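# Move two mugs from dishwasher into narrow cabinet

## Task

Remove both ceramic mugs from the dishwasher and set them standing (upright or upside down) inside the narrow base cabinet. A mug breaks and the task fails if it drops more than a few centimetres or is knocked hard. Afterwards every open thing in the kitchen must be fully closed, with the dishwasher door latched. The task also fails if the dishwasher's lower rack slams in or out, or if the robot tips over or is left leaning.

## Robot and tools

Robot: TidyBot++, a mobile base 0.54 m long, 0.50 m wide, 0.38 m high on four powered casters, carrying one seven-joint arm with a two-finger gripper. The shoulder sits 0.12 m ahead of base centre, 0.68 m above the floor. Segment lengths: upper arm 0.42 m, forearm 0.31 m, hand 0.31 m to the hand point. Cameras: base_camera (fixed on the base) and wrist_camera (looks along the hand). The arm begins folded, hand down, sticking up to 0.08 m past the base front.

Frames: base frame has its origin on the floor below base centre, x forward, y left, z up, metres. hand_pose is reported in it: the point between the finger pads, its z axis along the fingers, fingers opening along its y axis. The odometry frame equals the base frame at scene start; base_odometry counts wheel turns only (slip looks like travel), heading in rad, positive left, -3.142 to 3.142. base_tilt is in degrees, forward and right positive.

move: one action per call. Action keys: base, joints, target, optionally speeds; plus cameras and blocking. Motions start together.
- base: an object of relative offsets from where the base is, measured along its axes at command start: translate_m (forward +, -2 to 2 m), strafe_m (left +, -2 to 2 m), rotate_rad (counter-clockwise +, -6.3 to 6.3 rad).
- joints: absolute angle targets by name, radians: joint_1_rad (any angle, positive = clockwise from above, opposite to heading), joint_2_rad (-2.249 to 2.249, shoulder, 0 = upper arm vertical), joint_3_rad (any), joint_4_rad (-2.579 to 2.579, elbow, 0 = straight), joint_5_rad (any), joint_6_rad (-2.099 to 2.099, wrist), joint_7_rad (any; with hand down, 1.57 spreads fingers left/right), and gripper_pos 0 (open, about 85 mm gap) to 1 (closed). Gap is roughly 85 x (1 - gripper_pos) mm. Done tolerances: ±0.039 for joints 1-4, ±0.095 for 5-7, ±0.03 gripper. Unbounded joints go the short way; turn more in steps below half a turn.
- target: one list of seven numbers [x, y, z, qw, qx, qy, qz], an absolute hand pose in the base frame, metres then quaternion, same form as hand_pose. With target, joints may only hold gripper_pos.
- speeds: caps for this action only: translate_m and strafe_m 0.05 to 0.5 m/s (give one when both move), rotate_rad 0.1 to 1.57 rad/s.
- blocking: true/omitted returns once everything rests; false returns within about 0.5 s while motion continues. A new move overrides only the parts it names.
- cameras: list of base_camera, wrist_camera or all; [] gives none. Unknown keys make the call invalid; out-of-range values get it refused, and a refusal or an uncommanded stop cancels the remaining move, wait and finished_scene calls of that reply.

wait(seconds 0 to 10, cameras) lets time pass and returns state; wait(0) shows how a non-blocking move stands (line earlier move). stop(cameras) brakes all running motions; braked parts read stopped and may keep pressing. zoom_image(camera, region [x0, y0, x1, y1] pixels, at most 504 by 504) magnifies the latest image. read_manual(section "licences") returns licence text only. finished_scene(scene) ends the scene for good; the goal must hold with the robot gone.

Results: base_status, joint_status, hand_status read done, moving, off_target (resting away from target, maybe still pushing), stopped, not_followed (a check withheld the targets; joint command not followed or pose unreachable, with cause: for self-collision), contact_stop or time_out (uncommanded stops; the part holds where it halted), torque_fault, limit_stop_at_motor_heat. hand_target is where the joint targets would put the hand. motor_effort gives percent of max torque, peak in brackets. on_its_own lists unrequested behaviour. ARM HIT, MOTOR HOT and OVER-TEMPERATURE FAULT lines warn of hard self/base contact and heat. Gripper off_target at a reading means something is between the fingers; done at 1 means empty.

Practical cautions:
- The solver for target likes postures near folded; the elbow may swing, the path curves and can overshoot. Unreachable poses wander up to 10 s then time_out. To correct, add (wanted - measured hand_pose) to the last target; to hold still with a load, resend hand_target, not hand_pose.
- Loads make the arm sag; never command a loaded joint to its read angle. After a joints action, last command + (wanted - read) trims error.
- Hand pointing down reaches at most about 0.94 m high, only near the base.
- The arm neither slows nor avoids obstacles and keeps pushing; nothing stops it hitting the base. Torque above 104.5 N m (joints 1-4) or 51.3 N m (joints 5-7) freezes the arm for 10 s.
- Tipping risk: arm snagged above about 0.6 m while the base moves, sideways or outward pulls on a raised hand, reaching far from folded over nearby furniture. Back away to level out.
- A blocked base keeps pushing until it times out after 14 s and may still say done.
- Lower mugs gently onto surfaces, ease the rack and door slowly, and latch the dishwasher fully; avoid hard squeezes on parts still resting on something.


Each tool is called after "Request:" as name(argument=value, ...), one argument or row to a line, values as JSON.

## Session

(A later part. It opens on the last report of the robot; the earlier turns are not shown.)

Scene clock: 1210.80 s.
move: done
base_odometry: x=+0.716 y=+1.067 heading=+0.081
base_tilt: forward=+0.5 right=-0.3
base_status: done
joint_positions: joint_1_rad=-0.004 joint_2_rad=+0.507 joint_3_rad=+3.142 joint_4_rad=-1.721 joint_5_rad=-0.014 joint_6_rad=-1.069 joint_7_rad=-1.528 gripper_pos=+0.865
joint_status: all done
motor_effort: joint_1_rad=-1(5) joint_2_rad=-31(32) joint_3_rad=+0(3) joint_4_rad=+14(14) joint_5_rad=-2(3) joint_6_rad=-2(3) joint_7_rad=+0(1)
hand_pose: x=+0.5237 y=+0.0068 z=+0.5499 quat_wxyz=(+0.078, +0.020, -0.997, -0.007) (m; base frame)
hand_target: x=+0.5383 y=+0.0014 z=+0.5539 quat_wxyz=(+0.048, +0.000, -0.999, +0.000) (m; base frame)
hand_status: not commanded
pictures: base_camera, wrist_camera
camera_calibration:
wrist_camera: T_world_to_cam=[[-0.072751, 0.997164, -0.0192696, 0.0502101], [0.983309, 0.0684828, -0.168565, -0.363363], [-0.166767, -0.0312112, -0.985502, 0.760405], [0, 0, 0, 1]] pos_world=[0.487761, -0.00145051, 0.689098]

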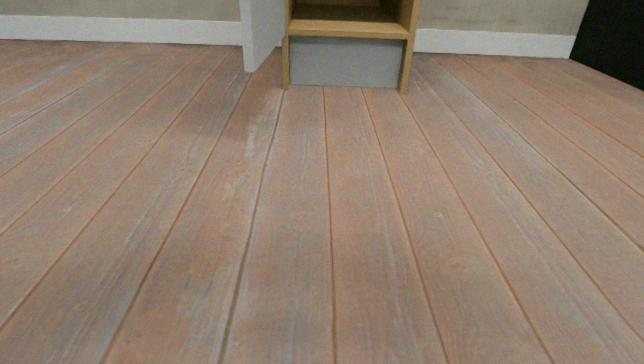

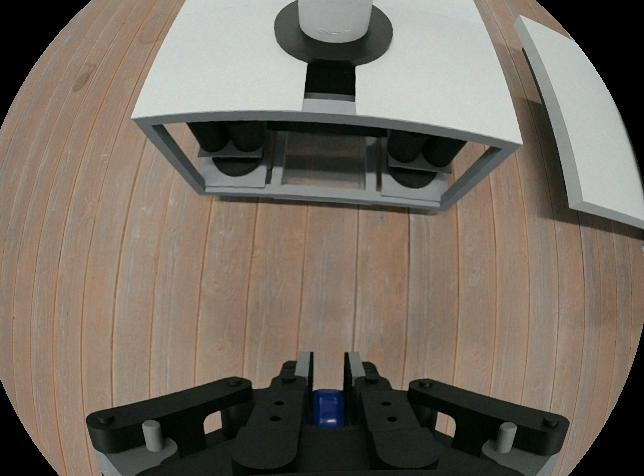

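Request:
move(
  joints={"joint_2_rad": 1.235, "joint_4_rad": -1.105, "joint_6_rad": -0.60},
  cameras=["base_camera"],
)

Request:
move(
  base={"strafe_m": -0.114, "translate_m": 0.30},
  speeds={"translate_m": 0.2},
  cameras=["base_camera", "wrist_camera"],
)

Scene clock: 1243.53 s.
move: done
base_odometry: x=+0.716 y=+1.067 heading=+0.081
base_tilt: forward=+0.6 right=-0.3
base_status: not commanded
joint_positions: joint_1_rad=-0.004 joint_2_rad=+1.231 joint_3_rad=+3.142 joint_4_rad=-1.139 joint_5_rad=-0.014 joint_6_rad=-0.666 joint_7_rad=-1.528 gripper_pos=+0.865
joint_status: all done
motor_effort: joint_1_rad=-1(1) joint_2_rad=-48(52) joint_3_rad=-1(1) joint_4_rad=+13(16) joint_5_rad=-1(3) joint_6_rad=+2(2) joint_7_rad=+1(1)
hand_pose: x=+0.7679 y=+0.0068 z=+0.2874 quat_wxyz=(-0.053, +0.018, -0.998, -0.004) (m; base frame)
hand_target: x=+0.8044 y=+0.0014 z=+0.2968 quat_wxyz=(-0.101, +0.000, -0.995, +0.000) (m; base frame)
hand_status: not commanded
pictures: base_camera

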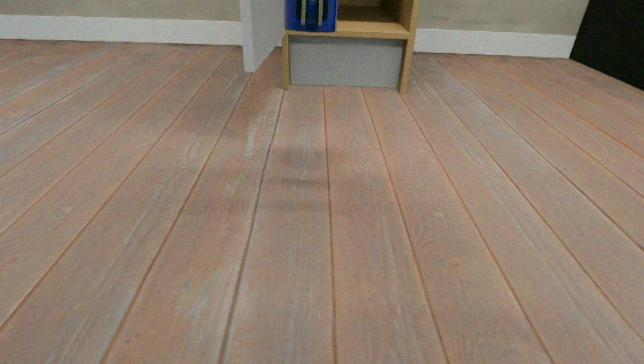

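Scene clock: 1245.90 s.
move: done
base_odometry: x=+1.025 y=+0.978 heading=+0.080
base_tilt: forward=+0.6 right=-0.3
base_status: done
joint_positions: joint_1_rad=-0.004 joint_2_rad=+1.231 joint_3_rad=+3.142 joint_4_rad=-1.130 joint_5_rad=-0.014 joint_6_rad=-0.657 joint_7_rad=-1.528 gripper_pos=+0.865
joint_status: not commanded
motor_effort: joint_1_rad=-1(3) joint_2_rad=-49(51) joint_3_rad=-1(2) joint_4_rad=+14(15) joint_5_rad=-1(3) joint_6_rad=+2(3) joint_7_rad=+0(0)
hand_pose: x=+0.7751 y=+0.0067 z=+0.2897 quat_wxyz=(-0.062, +0.018, -0.998, -0.003) (m; base frame)
hand_target: x=+0.8044 y=+0.0014 z=+0.2968 quat_wxyz=(-0.101, +0.000, -0.995, +0.000) (m; base frame)
hand_status: not commanded
pictures: base_camera, wrist_camera
camera_calibration:
wrist_camera: T_world_to_cam=[[-0.0600893, 0.997372, -0.0404825, 0.0598691], [0.991977, 0.0641849, 0.108912, -0.741459], [0.111224, -0.0336133, -0.993227, 0.332603], [0, 0, 0, 1]] pos_world=[0.702114, -0.000941377, 0.413527]

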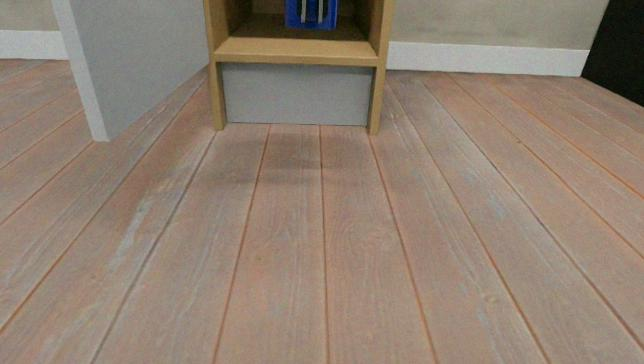

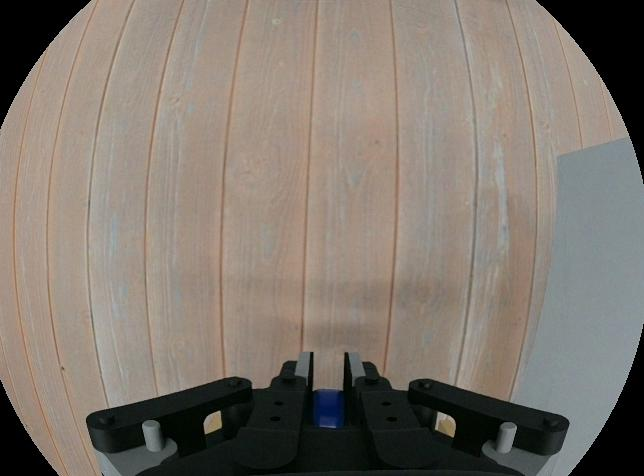

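Request:
zoom_image(
  camera="base_camera",
  region=[190, 0, 410, 150],
)

Scaled by 2.291.

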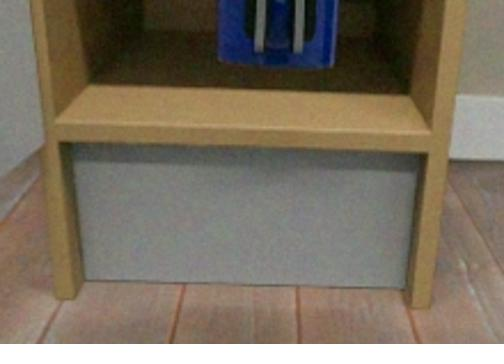

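Request:
move(
  base={"strafe_m": 0.02, "translate_m": 0.06},
  speeds={"translate_m": 0.1},
  joints={"joint_2_rad": 1.343, "joint_4_rad": -1.075, "joint_6_rad": -0.515},
  cameras=["base_camera"],
)

Request:
zoom_image(
  camera="base_camera",
  region=[190, 0, 410, 150],
)

Scene clock: 1269.00 s.
move: done
base_odometry: x=+1.083 y=+1.002 heading=+0.079
base_tilt: forward=+0.6 right=-0.3
base_status: done
joint_positions: joint_1_rad=-0.004 joint_2_rad=+1.346 joint_3_rad=+3.142 joint_4_rad=-1.099 joint_5_rad=-0.014 joint_6_rad=-0.576 joint_7_rad=-1.528 gripper_pos=+0.865
joint_status: all done
motor_effort: joint_1_rad=-1(5) joint_2_rad=-49(53) joint_3_rad=-1(3) joint_4_rad=+12(15) joint_5_rad=-1(2) joint_6_rad=+1(3) joint_7_rad=+0(1)
hand_pose: x=+0.7684 y=+0.0062 z=+0.2255 quat_wxyz=(-0.061, +0.018, -0.998, -0.003) (m; base frame)
hand_target: x=+0.8015 y=+0.0014 z=+0.2367 quat_wxyz=(-0.104, +0.000, -0.995, +0.000) (m; base frame)
hand_status: not commanded
pictures: base_camera

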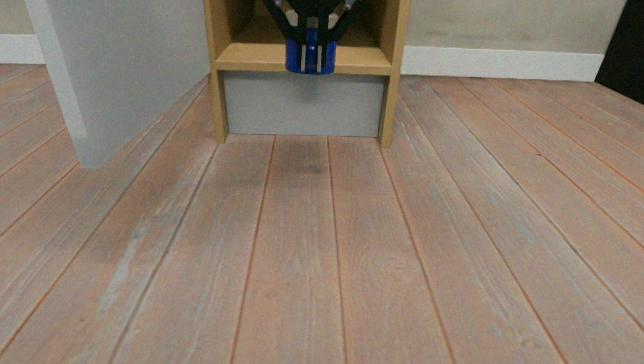

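Scaled by 2.291.

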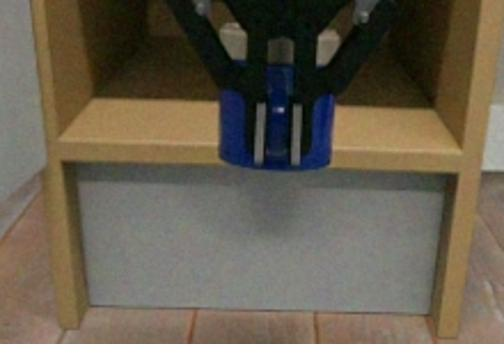

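Request:
move(
  joints={"joint_2_rad": 1.318},
  cameras=[],
)

Request:
move(
  base={"translate_m": 0.09},
  speeds={"translate_m": 0.08},
  cameras=["base_camera", "wrist_camera"],
)

Request:
zoom_image(
  camera="base_camera",
  region=[190, 0, 410, 150],
)

Scene clock: 1277.80 s.
move: done
base_odometry: x=+1.083 y=+1.002 heading=+0.079
base_tilt: forward=+0.6 right=-0.4
base_status: not commanded
joint_positions: joint_1_rad=-0.004 joint_2_rad=+1.338 joint_3_rad=+3.142 joint_4_rad=-1.099 joint_5_rad=-0.014 joint_6_rad=-0.575 joint_7_rad=-1.528 gripper_pos=+0.865
joint_status: all done
motor_effort: joint_1_rad=-1(1) joint_2_rad=-49(51) joint_3_rad=-1(1) joint_4_rad=+13(13) joint_5_rad=-1(2) joint_6_rad=+1(2) joint_7_rad=+0(1)
hand_pose: x=+0.7719 y=+0.0062 z=+0.2304 quat_wxyz=(-0.064, +0.018, -0.998, -0.003) (m; base frame)
hand_target: x=+0.8124 y=+0.0014 z=+0.2539 quat_wxyz=(-0.117, +0.000, -0.993, +0.000) (m; base frame)
hand_status: not commanded
pictures: none
No camera images: "cameras" was empty.

Scene clock: 1279.47 s.
move: done
base_odometry: x=+1.173 y=+1.010 heading=+0.080
base_tilt: forward=+0.7 right=-0.4
base_status: done
joint_positions: joint_1_rad=-0.003 joint_2_rad=+1.338 joint_3_rad=+3.142 joint_4_rad=-1.098 joint_5_rad=-0.014 joint_6_rad=-0.573 joint_7_rad=-1.528 gripper_pos=+0.865
joint_status: not commanded
motor_effort: joint_1_rad=-1(5) joint_2_rad=-49(51) joint_3_rad=-1(3) joint_4_rad=+13(15) joint_5_rad=-1(2) joint_6_rad=+1(3) joint_7_rad=+0(1)
hand_pose: x=+0.7737 y=+0.0060 z=+0.2310 quat_wxyz=(-0.067, +0.018, -0.998, -0.003) (m; base frame)
hand_target: x=+0.8124 y=+0.0014 z=+0.2539 quat_wxyz=(-0.117, +0.000, -0.993, +0.000) (m; base frame)
hand_status: not commanded
pictures: base_camera, wrist_camera
camera_calibration:
wrist_camera: T_world_to_cam=[[-0.058178, 0.99743, -0.0418166, 0.0570335], [0.990909, 0.062786, 0.118986, -0.735111], [0.121305, -0.0345141, -0.992015, 0.266374], [0, 0, 0, 1]] pos_world=[0.699433, -0.00153861, 0.354099]

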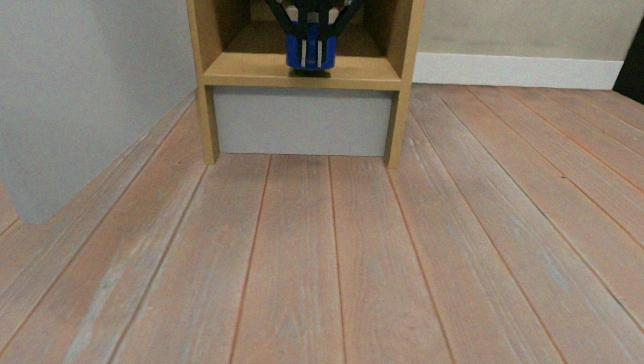

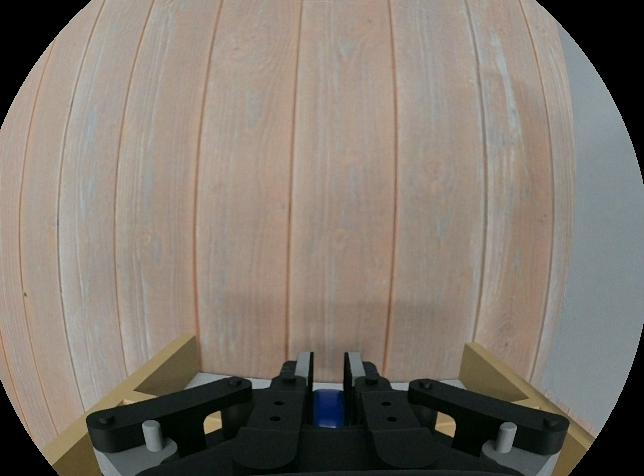

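Scaled by 2.291.

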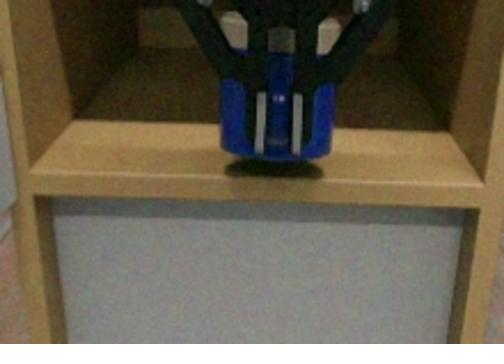

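Request:
move(
  base={"translate_m": 0.045},
  speeds={"translate_m": 0.06},
  cameras=["base_camera", "wrist_camera"],
)

Request:
zoom_image(
  camera="wrist_camera",
  region=[60, 280, 564, 476],
)

Request:
zoom_image(
  camera="base_camera",
  region=[190, 0, 410, 150],
)

Scene clock: 1293.33 s.
move: done
base_odometry: x=+1.218 y=+1.013 heading=+0.080
base_tilt: forward=+0.6 right=-0.3
base_status: done
joint_positions: joint_1_rad=-0.003 joint_2_rad=+1.338 joint_3_rad=+3.142 joint_4_rad=-1.097 joint_5_rad=-0.014 joint_6_rad=-0.572 joint_7_rad=-1.528 gripper_pos=+0.865
joint_status: not commanded
motor_effort: joint_1_rad=-1(3) joint_2_rad=-49(50) joint_3_rad=-1(2) joint_4_rad=+13(15) joint_5_rad=-2(2) joint_6_rad=+2(3) joint_7_rad=+0(1)
hand_pose: x=+0.7743 y=+0.0060 z=+0.2312 quat_wxyz=(-0.067, +0.018, -0.998, -0.003) (m; base frame)
hand_target: x=+0.8124 y=+0.0014 z=+0.2539 quat_wxyz=(-0.117, +0.000, -0.993, +0.000) (m; base frame)
hand_status: not commanded
pictures: base_camera, wrist_camera
camera_calibration:
wrist_camera: T_world_to_cam=[[-0.0581124, 0.99743, -0.0419048, 0.0570563], [0.990728, 0.0627839, 0.120485, -0.736037], [0.122807, -0.0345145, -0.99183, 0.26539], [0, 0, 0, 1]] pos_world=[0.699937, -0.0015386, 0.354295]

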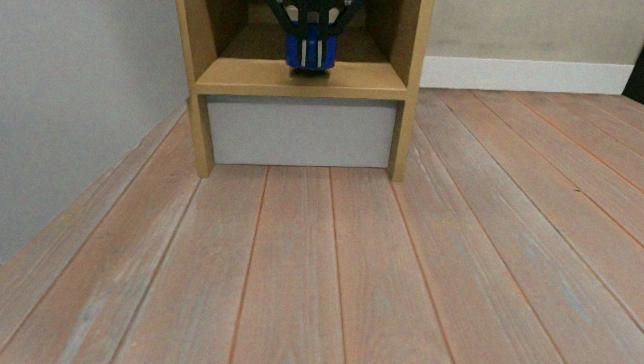

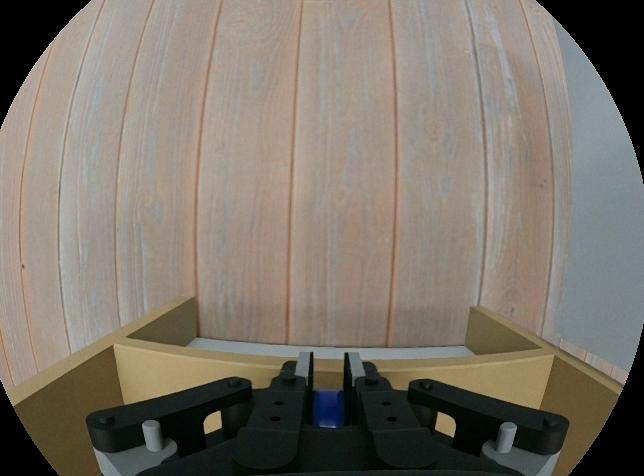

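Scaled by 1.000.

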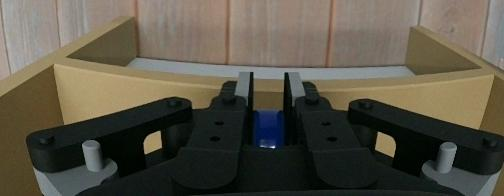

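Scaled by 2.291.

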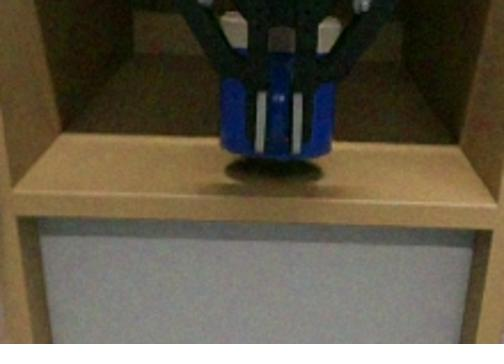

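Request:
move(
  base={"translate_m": 0.01},
  speeds={"translate_m": 0.05},
  cameras=["base_camera", "wrist_camera"],
)

Request:
zoom_image(
  camera="wrist_camera",
  region=[90, 330, 330, 450],
)

Scene clock: 1323.27 s.
move: done
base_odometry: x=+1.228 y=+1.014 heading=+0.081
base_tilt: forward=+0.6 right=-0.3
base_status: done
joint_positions: joint_1_rad=-0.003 joint_2_rad=+1.338 joint_3_rad=+3.142 joint_4_rad=-1.095 joint_5_rad=-0.014 joint_6_rad=-0.570 joint_7_rad=-1.528 gripper_pos=+0.865
joint_status: not commanded
motor_effort: joint_1_rad=-1(2) joint_2_rad=-49(51) joint_3_rad=-1(2) joint_4_rad=+13(15) joint_5_rad=-1(2) joint_6_rad=+2(4) joint_7_rad=+0(0)
hand_pose: x=+0.7760 y=+0.0060 z=+0.2320 quat_wxyz=(-0.069, +0.018, -0.997, -0.003) (m; base frame)
hand_target: x=+0.8124 y=+0.0014 z=+0.2539 quat_wxyz=(-0.117, +0.000, -0.993, +0.000) (m; base frame)
hand_status: not commanded
pictures: base_camera, wrist_camera
camera_calibration:
wrist_camera: T_world_to_cam=[[-0.0579556, 0.99743, -0.0421284, 0.0571122], [0.990258, 0.0627882, 0.124283, -0.738299], [0.126608, -0.0345151, -0.991352, 0.262793], [0, 0, 0, 1]] pos_world=[0.701145, -0.00153861, 0.354684]

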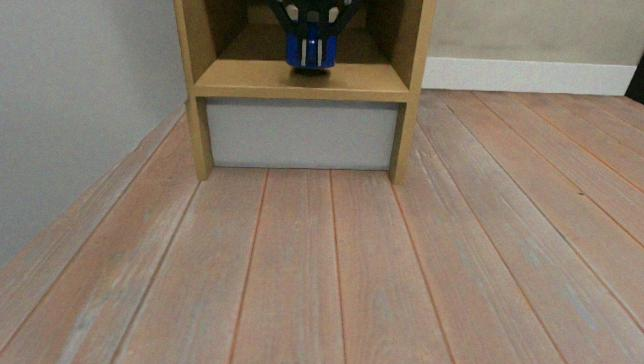

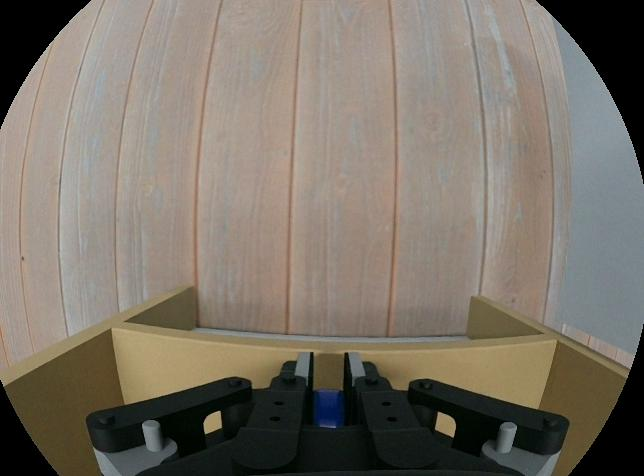

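Scaled by 2.100.

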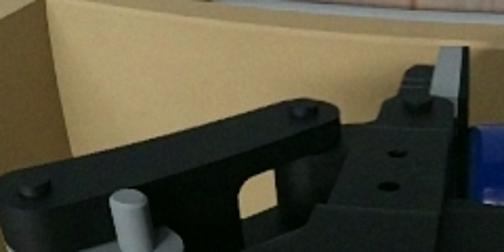

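Request:
move(
  base={"translate_m": 0.006},
  speeds={"translate_m": 0.05},
  cameras=[],
)

Request:
move(
  joints={"joint_2_rad": 1.365},
  cameras=["base_camera"],
)

Request:
zoom_image(
  camera="base_camera",
  region=[190, 0, 410, 150],
)

Scene clock: 1331.13 s.
move: done
base_odometry: x=+1.234 y=+1.015 heading=+0.082
base_tilt: forward=+0.5 right=-0.4
base_status: done
joint_positions: joint_1_rad=-0.003 joint_2_rad=+1.338 joint_3_rad=+3.142 joint_4_rad=-1.094 joint_5_rad=-0.014 joint_6_rad=-0.569 joint_7_rad=-1.528 gripper_pos=+0.865
joint_status: not commanded
motor_effort: joint_1_rad=-1(2) joint_2_rad=-49(50) joint_3_rad=-1(2) joint_4_rad=+13(15) joint_5_rad=-1(2) joint_6_rad=+2(3) joint_7_rad=+1(1)
hand_pose: x=+0.7767 y=+0.0060 z=+0.2323 quat_wxyz=(-0.070, +0.018, -0.997, -0.003) (m; base frame)
hand_target: x=+0.8124 y=+0.0014 z=+0.2539 quat_wxyz=(-0.117, +0.000, -0.993, +0.000) (m; base frame)
hand_status: not commanded
pictures: none
No camera images: "cameras" was empty.

Scene clock: 1331.97 s.
move: done
base_odometry: x=+1.234 y=+1.015 heading=+0.082
base_tilt: forward=+0.6 right=-0.3
base_status: not commanded
joint_positions: joint_1_rad=-0.003 joint_2_rad=+1.361 joint_3_rad=+3.142 joint_4_rad=-1.094 joint_5_rad=-0.014 joint_6_rad=-0.569 joint_7_rad=-1.528 gripper_pos=+0.865
joint_status: all done
motor_effort: joint_1_rad=-1(1) joint_2_rad=-49(51) joint_3_rad=-1(1) joint_4_rad=+13(13) joint_5_rad=-1(3) joint_6_rad=+3(3) joint_7_rad=+0(1)
hand_pose: x=+0.7663 y=+0.0060 z=+0.2174 quat_wxyz=(-0.059, +0.018, -0.998, -0.003) (m; base frame)
hand_target: x=+0.7915 y=+0.0014 z=+0.2218 quat_wxyz=(-0.093, +0.000, -0.996, +0.000) (m; base frame)
hand_status: not commanded
pictures: base_camera

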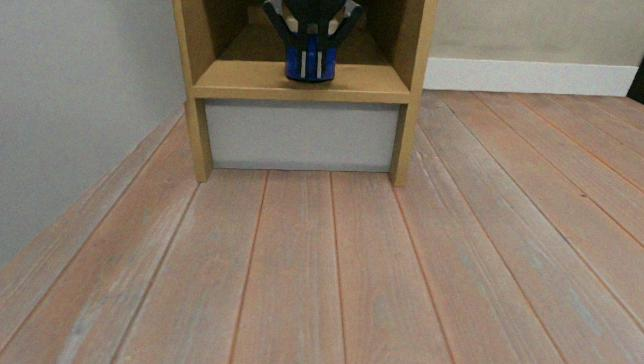

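Scaled by 2.291.

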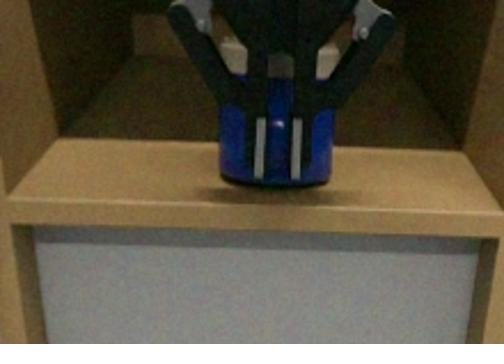

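Request:
move(
  joints={"joint_2_rad": 1.385, "joint_4_rad": -1.029},
  cameras=["base_camera"],
)

Request:
zoom_image(
  camera="base_camera",
  region=[190, 0, 410, 150],
)

Scene clock: 1339.67 s.
move: done
base_odometry: x=+1.234 y=+1.015 heading=+0.082
base_tilt: forward=+0.5 right=-0.3
base_status: not commanded
joint_positions: joint_1_rad=-0.003 joint_2_rad=+1.374 joint_3_rad=+3.142 joint_4_rad=-1.054 joint_5_rad=-0.014 joint_6_rad=-0.569 joint_7_rad=-1.528 gripper_pos=+0.865
joint_status: all done
motor_effort: joint_1_rad=-1(1) joint_2_rad=-50(51) joint_3_rad=-1(1) joint_4_rad=+13(13) joint_5_rad=-1(2) joint_6_rad=+2(2) joint_7_rad=+0(1)
hand_pose: x=+0.7823 y=+0.0060 z=+0.2185 quat_wxyz=(-0.072, +0.018, -0.997, -0.003) (m; base frame)
hand_target: x=+0.8073 y=+0.0014 z=+0.2205 quat_wxyz=(-0.106, +0.000, -0.994, +0.000) (m; base frame)
hand_status: not commanded
pictures: base_camera

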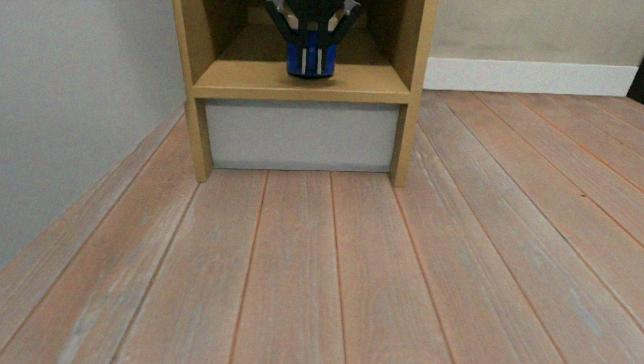

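Scaled by 2.291.

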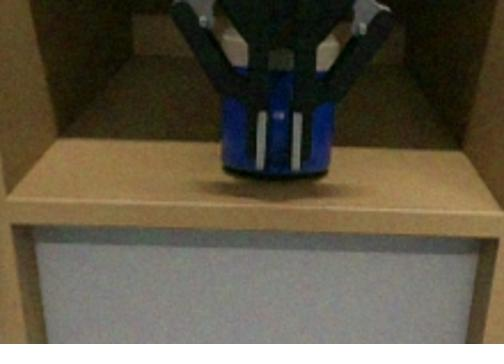

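Request:
move(
  joints={"joint_2_rad": 1.396},
  cameras=["base_camera"],
)

Request:
zoom_image(
  camera="base_camera",
  region=[190, 0, 410, 150],
)

Scene clock: 1344.73 s.
move: done
base_odometry: x=+1.234 y=+1.015 heading=+0.082
base_tilt: forward=+0.6 right=-0.3
base_status: not commanded
joint_positions: joint_1_rad=-0.003 joint_2_rad=+1.380 joint_3_rad=+3.142 joint_4_rad=-1.053 joint_5_rad=-0.014 joint_6_rad=-0.569 joint_7_rad=-1.528 gripper_pos=+0.865
joint_status: all done
motor_effort: joint_1_rad=-1(1) joint_2_rad=-48(50) joint_3_rad=-1(1) joint_4_rad=+13(13) joint_5_rad=-1(2) joint_6_rad=+0(2) joint_7_rad=+0(1)
hand_pose: x=+0.7799 y=+0.0060 z=+0.2144 quat_wxyz=(-0.070, +0.018, -0.997, -0.003) (m; base frame)
hand_target: x=+0.8021 y=+0.0014 z=+0.2129 quat_wxyz=(-0.101, +0.000, -0.995, +0.000) (m; base frame)
hand_status: not commanded
pictures: base_camera

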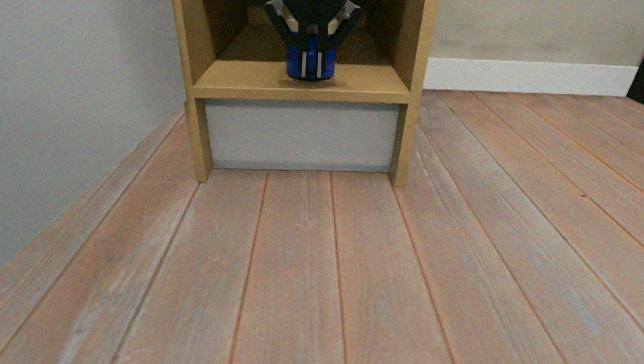

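Scaled by 2.291.

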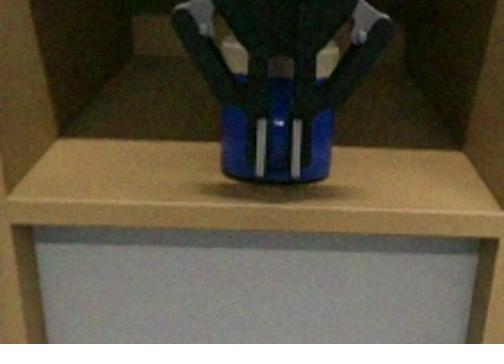

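Request:
move(
  joints={"joint_2_rad": 1.408},
  cameras=["base_camera"],
)

Request:
zoom_image(
  camera="base_camera",
  region=[190, 0, 410, 150],
)

Scene clock: 1347.87 s.
move: done
base_odometry: x=+1.234 y=+1.015 heading=+0.082
base_tilt: forward=+0.6 right=-0.4
base_status: not commanded
joint_positions: joint_1_rad=-0.003 joint_2_rad=+1.382 joint_3_rad=+3.142 joint_4_rad=-1.051 joint_5_rad=-0.014 joint_6_rad=-0.568 joint_7_rad=-1.528 gripper_pos=+0.865
joint_status: all done
motor_effort: joint_1_rad=-1(1) joint_2_rad=-46(48) joint_3_rad=-1(1) joint_4_rad=+12(12) joint_5_rad=-2(2) joint_6_rad=+1(1) joint_7_rad=+0(0)
hand_pose: x=+0.7803 y=+0.0060 z=+0.2137 quat_wxyz=(-0.070, +0.018, -0.997, -0.003) (m; base frame)
hand_target: x=+0.7965 y=+0.0014 z=+0.2048 quat_wxyz=(-0.095, +0.000, -0.996, +0.000) (m; base frame)
hand_status: not commanded
pictures: base_camera

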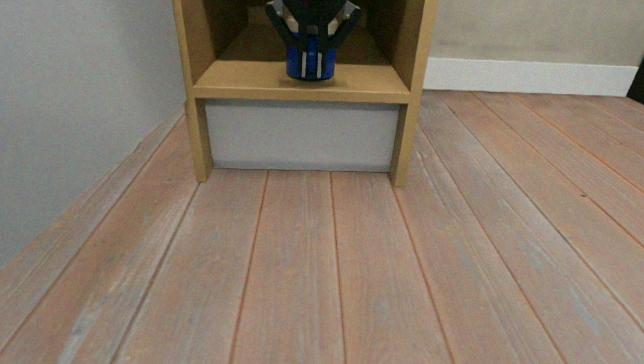

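Scaled by 2.291.

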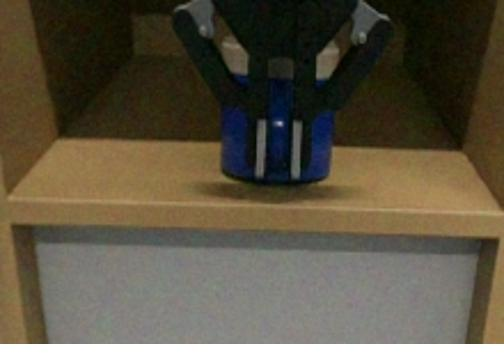

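Request:
move(
  joints={"joint_2_rad": 1.414, "gripper_pos": 0.9},
  cameras=[],
)

Request:
move(
  joints={"gripper_pos": 0.82},
  cameras=["base_camera", "wrist_camera"],
)

Request:
zoom_image(
  camera="base_camera",
  region=[190, 0, 410, 150],
)

Scene clock: 1356.63 s.
move: off_target
base_odometry: x=+1.234 y=+1.015 heading=+0.082
base_tilt: forward=+0.6 right=-0.3
base_status: not commanded
joint_positions: joint_1_rad=-0.003 joint_2_rad=+1.383 joint_3_rad=+3.142 joint_4_rad=-1.050 joint_5_rad=-0.014 joint_6_rad=-0.568 joint_7_rad=-1.528 gripper_pos=+0.865
joint_status: gripper_pos off_target (ended at +0.865, target +0.900); the others done
motor_effort: joint_1_rad=-1(1) joint_2_rad=-45(47) joint_3_rad=-1(1) joint_4_rad=+11(12) joint_5_rad=-1(2) joint_6_rad=+1(1) joint_7_rad=+0(0)
hand_pose: x=+0.7803 y=+0.0060 z=+0.2134 quat_wxyz=(-0.070, +0.018, -0.997, -0.003) (m; base frame)
hand_target: x=+0.7936 y=+0.0014 z=+0.2007 quat_wxyz=(-0.092, +0.000, -0.996, +0.000) (m; base frame)
hand_status: not commanded
pictures: none
No camera images: "cameras" was empty.

Scene clock: 1357.13 s.
move: done
base_odometry: x=+1.234 y=+1.015 heading=+0.082
base_tilt: forward=+0.6 right=-0.3
base_status: not commanded
joint_positions: joint_1_rad=-0.003 joint_2_rad=+1.383 joint_3_rad=+3.142 joint_4_rad=-1.050 joint_5_rad=-0.014 joint_6_rad=-0.568 joint_7_rad=-1.528 gripper_pos=+0.820
joint_status: all done
motor_effort: joint_1_rad=-1(1) joint_2_rad=-46(46) joint_3_rad=-1(1) joint_4_rad=+11(12) joint_5_rad=-1(2) joint_6_rad=+1(1) joint_7_rad=+1(1)
hand_pose: x=+0.7804 y=+0.0060 z=+0.2133 quat_wxyz=(-0.070, +0.018, -0.997, -0.003) (m; base frame)
hand_target: x=+0.7936 y=+0.0014 z=+0.2007 quat_wxyz=(-0.092, +0.000, -0.996, +0.000) (m; base frame)
hand_status: not commanded
pictures: base_camera, wrist_camera
camera_calibration:
wrist_camera: T_world_to_cam=[[-0.0577758, 0.997433, -0.042308, 0.056497], [0.990063, 0.0626883, 0.125877, -0.740522], [0.128206, -0.034615, -0.991143, 0.242422], [0, 0, 0, 1]] pos_world=[0.705348, -0.00153848, 0.335879]

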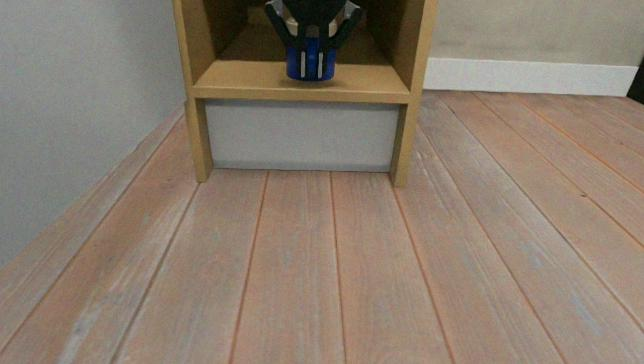

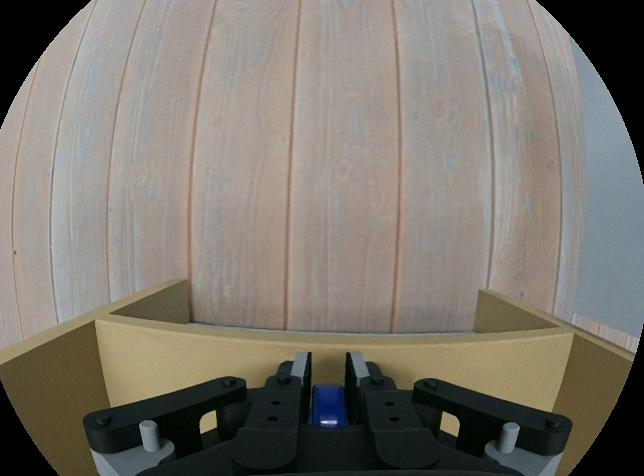

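Scaled by 2.291.

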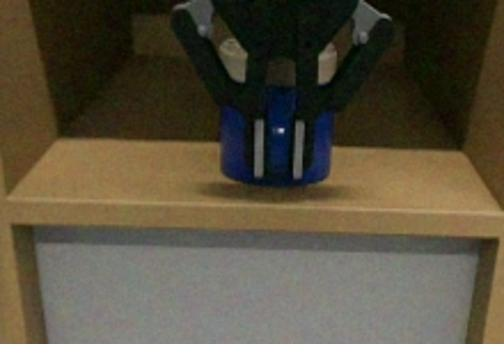

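Request:
move(
  joints={"gripper_pos": 0.5},
  cameras=["wrist_camera"],
)

Request:
move(
  base={"translate_m": -0.12},
  speeds={"translate_m": 0.1},
  cameras=["base_camera", "wrist_camera"],
)

Request:
zoom_image(
  camera="base_camera",
  region=[190, 0, 410, 150],
)

Scene clock: 1376.13 s.
move: done
base_odometry: x=+1.234 y=+1.015 heading=+0.082
base_tilt: forward=+0.6 right=-0.4
base_status: not commanded
joint_positions: joint_1_rad=-0.003 joint_2_rad=+1.383 joint_3_rad=+3.142 joint_4_rad=-1.050 joint_5_rad=-0.014 joint_6_rad=-0.568 joint_7_rad=-1.528 gripper_pos=+0.500
joint_status: all done
motor_effort: joint_1_rad=-1(1) joint_2_rad=-45(46) joint_3_rad=-1(1) joint_4_rad=+11(12) joint_5_rad=-1(3) joint_6_rad=+0(2) joint_7_rad=+0(1)
hand_pose: x=+0.7804 y=+0.0060 z=+0.2133 quat_wxyz=(-0.070, +0.018, -0.997, -0.003) (m; base frame)
hand_target: x=+0.7936 y=+0.0014 z=+0.2007 quat_wxyz=(-0.092, +0.000, -0.996, +0.000) (m; base frame)
hand_status: not commanded
pictures: wrist_camera
camera_calibration:
wrist_camera: T_world_to_cam=[[-0.0577758, 0.997433, -0.042308, 0.056497], [0.990063, 0.0626883, 0.125877, -0.740522], [0.128206, -0.034615, -0.991143, 0.242422], [0, 0, 0, 1]] pos_world=[0.705348, -0.00153848, 0.335879]

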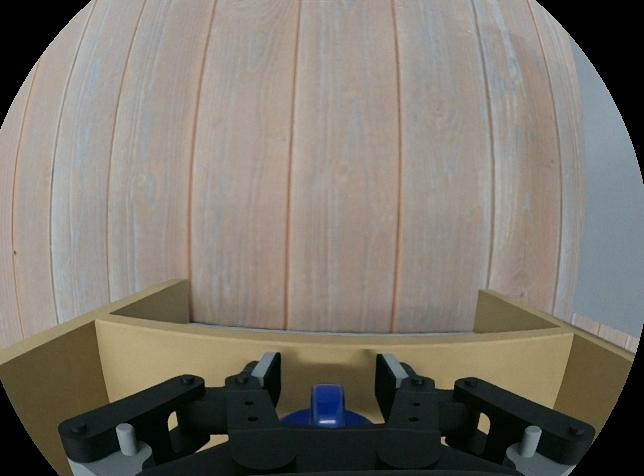

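Scene clock: 1377.93 s.
move: done
base_odometry: x=+1.114 y=+1.005 heading=+0.082
base_tilt: forward=+0.6 right=-0.2
base_status: done
joint_positions: joint_1_rad=-0.003 joint_2_rad=+1.384 joint_3_rad=+3.142 joint_4_rad=-1.045 joint_5_rad=-0.014 joint_6_rad=-0.567 joint_7_rad=-1.528 gripper_pos=+0.500
joint_status: not commanded
motor_effort: joint_1_rad=-1(2) joint_2_rad=-46(47) joint_3_rad=-1(1) joint_4_rad=+12(13) joint_5_rad=-1(2) joint_6_rad=+1(2) joint_7_rad=+0(1)
hand_pose: x=+0.7829 y=+0.0060 z=+0.2138 quat_wxyz=(-0.073, +0.018, -0.997, -0.003) (m; base frame)
hand_target: x=+0.7936 y=+0.0014 z=+0.2007 quat_wxyz=(-0.092, +0.000, -0.996, +0.000) (m; base frame)
hand_status: not commanded
pictures: base_camera, wrist_camera
camera_calibration:
wrist_camera: T_world_to_cam=[[-0.0575567, 0.997433, -0.0425965, 0.0565572], [0.989417, 0.0626827, 0.130863, -0.743656], [0.133197, -0.0346137, -0.990485, 0.23861], [0, 0, 0, 1]] pos_world=[0.707259, -0.00153846, 0.336065]

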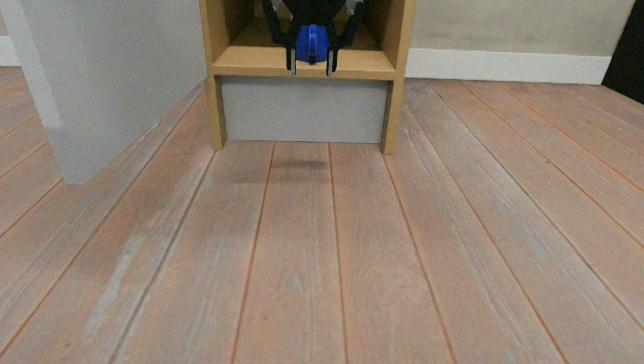

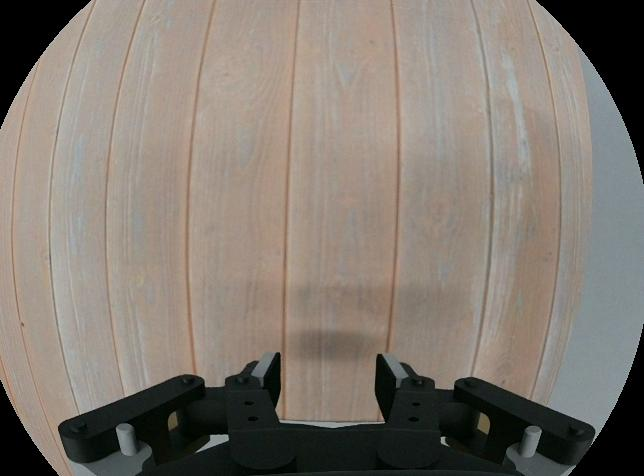

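Scaled by 2.291.

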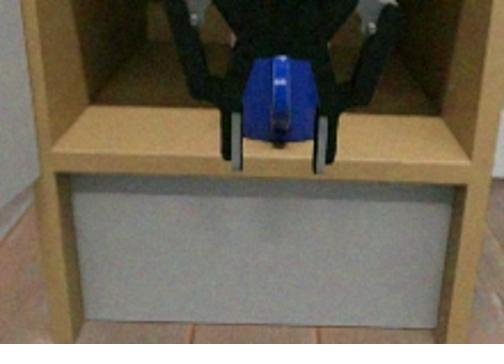

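Request:
move(
  base={"translate_m": -0.22},
  joints={"joint_7_rad": 0.0, "gripper_pos": 0.45},
  cameras=[],
)

Request:
move(
  joints={"joint_7_rad": 1.571, "joint_6_rad": 0.53},
  cameras=[],
)

Request:
move(
  joints={"joint_2_rad": 1.785, "joint_4_rad": -0.70, "joint_6_rad": 0.54},
  cameras=["base_camera", "wrist_camera"],
)

Scene clock: 1391.73 s.
move: done
base_odometry: x=+0.895 y=+0.987 heading=+0.082
base_tilt: forward=+0.6 right=-0.3
base_status: done
joint_positions: joint_1_rad=-0.003 joint_2_rad=+1.387 joint_3_rad=+3.142 joint_4_rad=-1.041 joint_5_rad=-0.014 joint_6_rad=-0.565 joint_7_rad=-0.043 gripper_pos=+0.450
joint_status: all done
motor_effort: joint_1_rad=-1(2) joint_2_rad=-46(47) joint_3_rad=-1(2) joint_4_rad=+12(13) joint_5_rad=-1(2) joint_6_rad=+1(2) joint_7_rad=+0(1)
hand_pose: x=+0.7841 y=+0.0060 z=+0.2128 quat_wxyz=(-0.056, +0.687, -0.723, +0.048) (m; base frame)
hand_target: x=+0.7936 y=+0.0014 z=+0.2007 quat_wxyz=(-0.065, +0.704, -0.704, +0.065) (m; base frame)
hand_status: not commanded
pictures: none
No camera images: "cameras" was empty.

Scene clock: 1393.87 s.
move: done
base_odometry: x=+0.895 y=+0.987 heading=+0.082
base_tilt: forward=+0.6 right=-0.4
base_status: not commanded
joint_positions: joint_1_rad=-0.003 joint_2_rad=+1.389 joint_3_rad=+3.142 joint_4_rad=-1.040 joint_5_rad=-0.014 joint_6_rad=+0.470 joint_7_rad=+1.528 gripper_pos=+0.450
joint_status: all done
motor_effort: joint_1_rad=-1(1) joint_2_rad=-50(51) joint_3_rad=-1(1) joint_4_rad=+16(16) joint_5_rad=-2(2) joint_6_rad=+7(9) joint_7_rad=+0(1)
hand_pose: x=+1.0263 y=+0.0026 z=+0.4018 quat_wxyz=(-0.014, +0.830, -0.023, +0.557) (m; base frame)
hand_target: x=+1.0300 y=+0.0013 z=+0.4023 quat_wxyz=(+0.000, +0.817, +0.000, +0.576) (m; base frame)
hand_status: not commanded
pictures: none
No camera images: "cameras" was empty.

Scene clock: 1395.70 s.
move: done
base_odometry: x=+0.895 y=+0.987 heading=+0.082
base_tilt: forward=+0.6 right=-0.3
base_status: not commanded
joint_positions: joint_1_rad=-0.003 joint_2_rad=+1.774 joint_3_rad=+3.142 joint_4_rad=-0.721 joint_5_rad=-0.014 joint_6_rad=+0.485 joint_7_rad=+1.528 gripper_pos=+0.450
joint_status: all done
motor_effort: joint_1_rad=-1(1) joint_2_rad=-49(54) joint_3_rad=+0(1) joint_4_rad=+15(17) joint_5_rad=-2(2) joint_6_rad=+8(9) joint_7_rad=+0(1)
hand_pose: x=+1.0023 y=+0.0025 z=+0.2138 quat_wxyz=(-0.013, +0.844, -0.023, +0.536) (m; base frame)
hand_target: x=+1.0118 y=+0.0013 z=+0.2296 quat_wxyz=(+0.000, +0.826, +0.000, +0.563) (m; base frame)
hand_status: not commanded
pictures: base_camera, wrist_camera
camera_calibration:
wrist_camera: T_world_to_cam=[[0.0242517, -0.998947, -0.0389453, -0.00520407], [-0.41218, 0.0255001, -0.910746, 0.667183], [0.91078, 0.0381396, -0.411127, -0.694226], [0, 0, 0, 1]] pos_world=[0.907412, 0.00426566, 0.322017]

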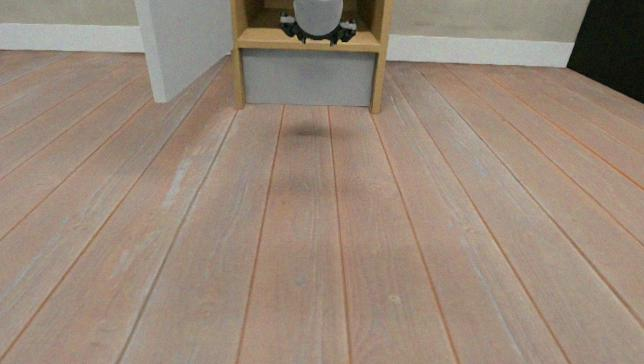

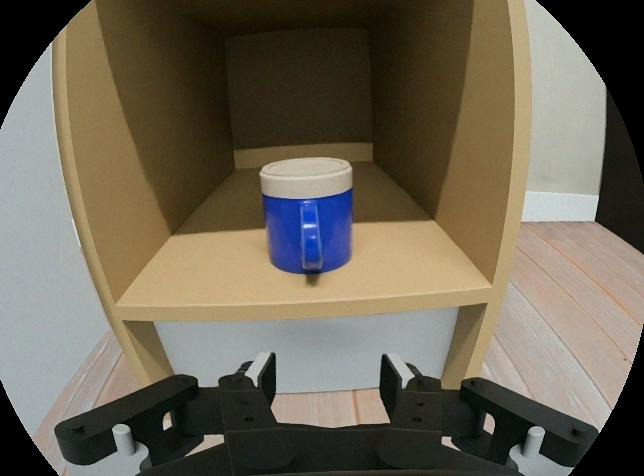

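Request:
zoom_image(
  camera="wrist_camera",
  region=[200, 140, 420, 340],
)

Scaled by 2.291.

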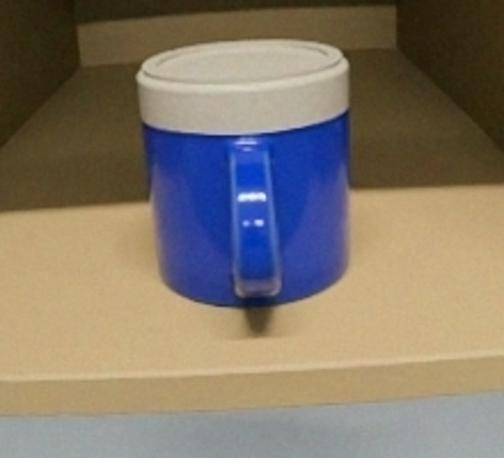

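Request:
move(
  base={"translate_m": 0.12, "strafe_m": 0.0185},
  speeds={"translate_m": 0.1},
  cameras=["wrist_camera"],
)

Scene clock: 1449.80 s.
move: done
base_odometry: x=+1.013 y=+1.016 heading=+0.083
base_tilt: forward=+0.5 right=-0.3
base_status: done
joint_positions: joint_1_rad=-0.003 joint_2_rad=+1.774 joint_3_rad=+3.142 joint_4_rad=-0.718 joint_5_rad=-0.014 joint_6_rad=+0.485 joint_7_rad=+1.528 gripper_pos=+0.450
joint_status: not commanded
motor_effort: joint_1_rad=-1(3) joint_2_rad=-49(51) joint_3_rad=-1(1) joint_4_rad=+15(16) joint_5_rad=-2(3) joint_6_rad=+7(9) joint_7_rad=+0(1)
hand_pose: x=+1.0034 y=+0.0025 z=+0.2152 quat_wxyz=(-0.013, +0.843, -0.023, +0.537) (m; base frame)
hand_target: x=+1.0118 y=+0.0013 z=+0.2296 quat_wxyz=(+0.000, +0.826, +0.000, +0.563) (m; base frame)
hand_status: not commanded
pictures: wrist_camera
camera_calibration:
wrist_camera: T_world_to_cam=[[0.0243715, -0.998947, -0.0388686, -0.00531368], [-0.409365, 0.0254987, -0.912014, 0.666374], [0.912045, 0.0381386, -0.408313, -0.696551], [0, 0, 0, 1]] pos_world=[0.908205, 0.00426567, 0.323126]

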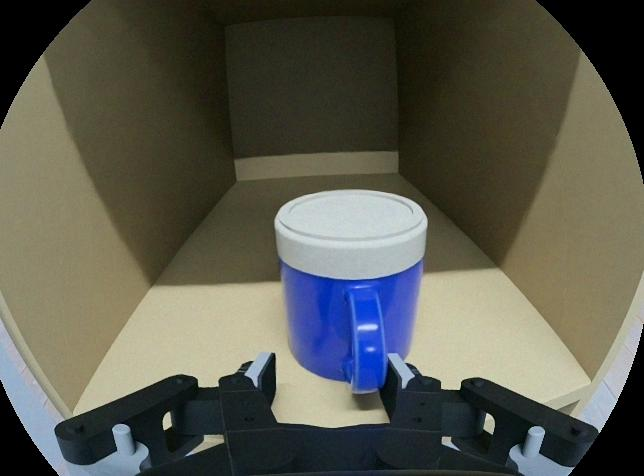

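Request:
move(
  base={"strafe_m": -0.0125},
  speeds={"strafe_m": 0.06},
  cameras=["wrist_camera"],
)

Scene clock: 1482.17 s.
move: done
base_odometry: x=+1.014 y=+1.003 heading=+0.083
base_tilt: forward=+0.6 right=-0.4
base_status: done
joint_positions: joint_1_rad=-0.001 joint_2_rad=+1.774 joint_3_rad=+3.142 joint_4_rad=-0.718 joint_5_rad=-0.014 joint_6_rad=+0.485 joint_7_rad=+1.528 gripper_pos=+0.450
joint_status: not commanded
motor_effort: joint_1_rad=-1(3) joint_2_rad=-49(50) joint_3_rad=-1(1) joint_4_rad=+15(15) joint_5_rad=-2(2) joint_6_rad=+9(9) joint_7_rad=+0(0)
hand_pose: x=+1.0035 y=+0.0001 z=+0.2152 quat_wxyz=(-0.012, +0.843, -0.025, +0.537) (m; base frame)
hand_target: x=+1.0118 y=+0.0013 z=+0.2296 quat_wxyz=(+0.000, +0.826, +0.000, +0.563) (m; base frame)
hand_status: not commanded
pictures: wrist_camera
camera_calibration:
wrist_camera: T_world_to_cam=[[0.0216504, -0.999011, -0.0388483, -0.00495449], [-0.409117, 0.0266021, -0.912094, 0.666228], [0.912225, 0.0356407, -0.408136, -0.696688], [0, 0, 0, 1]] pos_world=[0.908209, 0.00215776, 0.323126]

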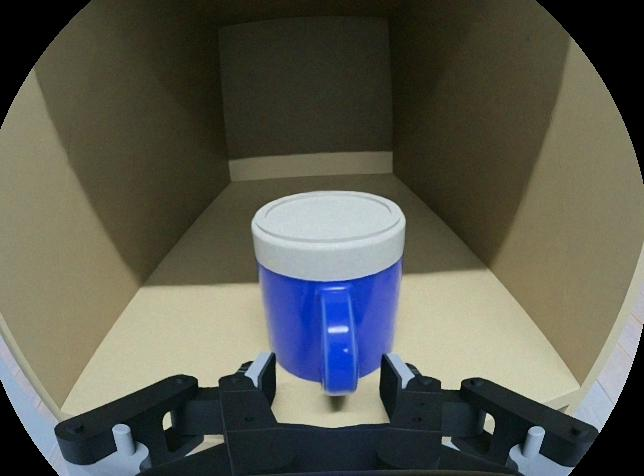

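Request:
move(
  base={"translate_m": 0.08},
  speeds={"translate_m": 0.07},
  cameras=["wrist_camera"],
)

Scene clock: 1490.90 s.
move: done
base_odometry: x=+1.094 y=+1.010 heading=+0.083
base_tilt: forward=+0.6 right=-0.3
base_status: done
joint_positions: joint_1_rad=-0.001 joint_2_rad=+1.774 joint_3_rad=+3.142 joint_4_rad=-0.717 joint_5_rad=-0.014 joint_6_rad=+0.485 joint_7_rad=+1.528 gripper_pos=+0.450
joint_status: not commanded
motor_effort: joint_1_rad=-1(3) joint_2_rad=-49(52) joint_3_rad=-1(1) joint_4_rad=+15(17) joint_5_rad=-1(2) joint_6_rad=+8(9) joint_7_rad=+0(1)
hand_pose: x=+1.0038 y=+0.0002 z=+0.2156 quat_wxyz=(-0.012, +0.843, -0.025, +0.538) (m; base frame)
hand_target: x=+1.0118 y=+0.0013 z=+0.2296 quat_wxyz=(+0.000, +0.826, +0.000, +0.563) (m; base frame)
hand_status: not commanded
pictures: wrist_camera
camera_calibration:
wrist_camera: T_world_to_cam=[[0.0218206, -0.99901, -0.0387767, -0.00502442], [-0.408219, 0.0265024, -0.912499, 0.665898], [0.912623, 0.0357407, -0.407237, -0.697401], [0, 0, 0, 1]] pos_world=[0.908406, 0.00225826, 0.323429]

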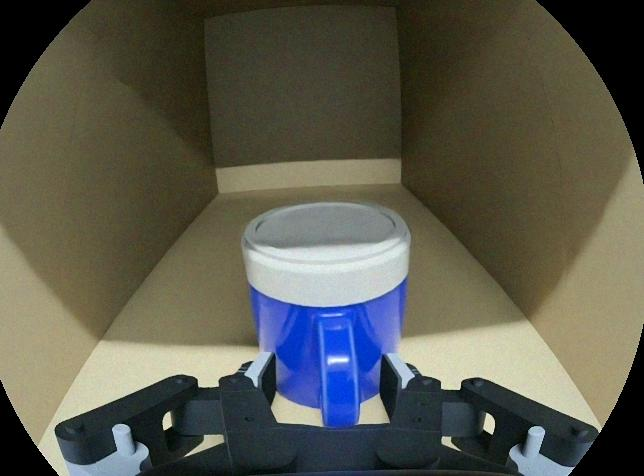

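Request:
move(
  base={"translate_m": 0.075},
  speeds={"translate_m": 0.07},
  cameras=["base_camera", "wrist_camera"],
)

Scene clock: 1497.77 s.
move: done
base_odometry: x=+1.169 y=+1.016 heading=+0.082
base_tilt: forward=+0.6 right=-0.3
base_status: done
joint_positions: joint_1_rad=-0.001 joint_2_rad=+1.774 joint_3_rad=+3.142 joint_4_rad=-0.717 joint_5_rad=-0.014 joint_6_rad=+0.486 joint_7_rad=+1.528 gripper_pos=+0.450
joint_status: not commanded
motor_effort: joint_1_rad=-1(3) joint_2_rad=-49(51) joint_3_rad=-1(1) joint_4_rad=+15(17) joint_5_rad=-1(2) joint_6_rad=+8(9) joint_7_rad=+0(1)
hand_pose: x=+1.0040 y=+0.0002 z=+0.2159 quat_wxyz=(-0.012, +0.842, -0.025, +0.538) (m; base frame)
hand_target: x=+1.0118 y=+0.0013 z=+0.2296 quat_wxyz=(+0.000, +0.826, +0.000, +0.563) (m; base frame)
hand_status: not commanded
pictures: base_camera, wrist_camera
camera_calibration:
wrist_camera: T_world_to_cam=[[0.0218514, -0.99901, -0.0387548, -0.005056], [-0.407487, 0.0264985, -0.912827, 0.665604], [0.91295, 0.0357386, -0.406504, -0.698033], [0, 0, 0, 1]] pos_world=[0.908604, 0.00225827, 0.323631]

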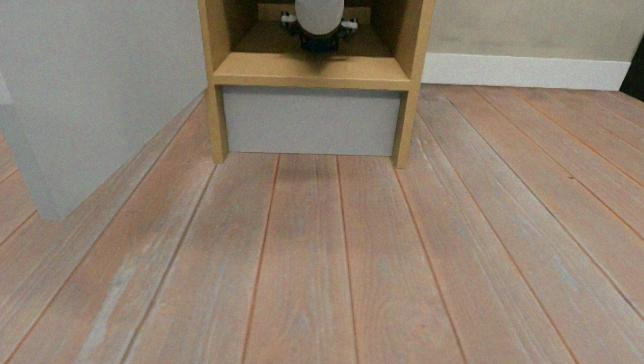

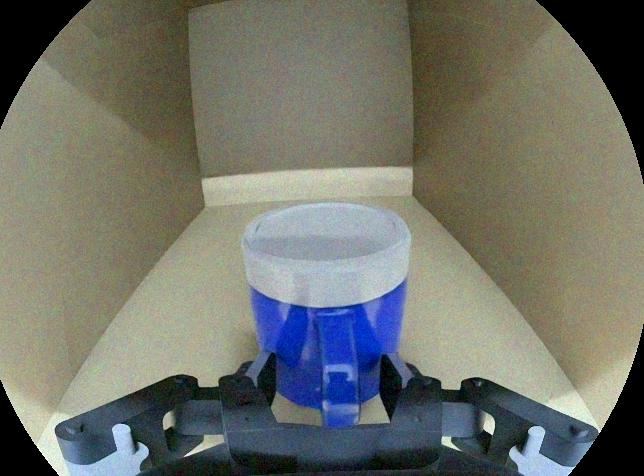

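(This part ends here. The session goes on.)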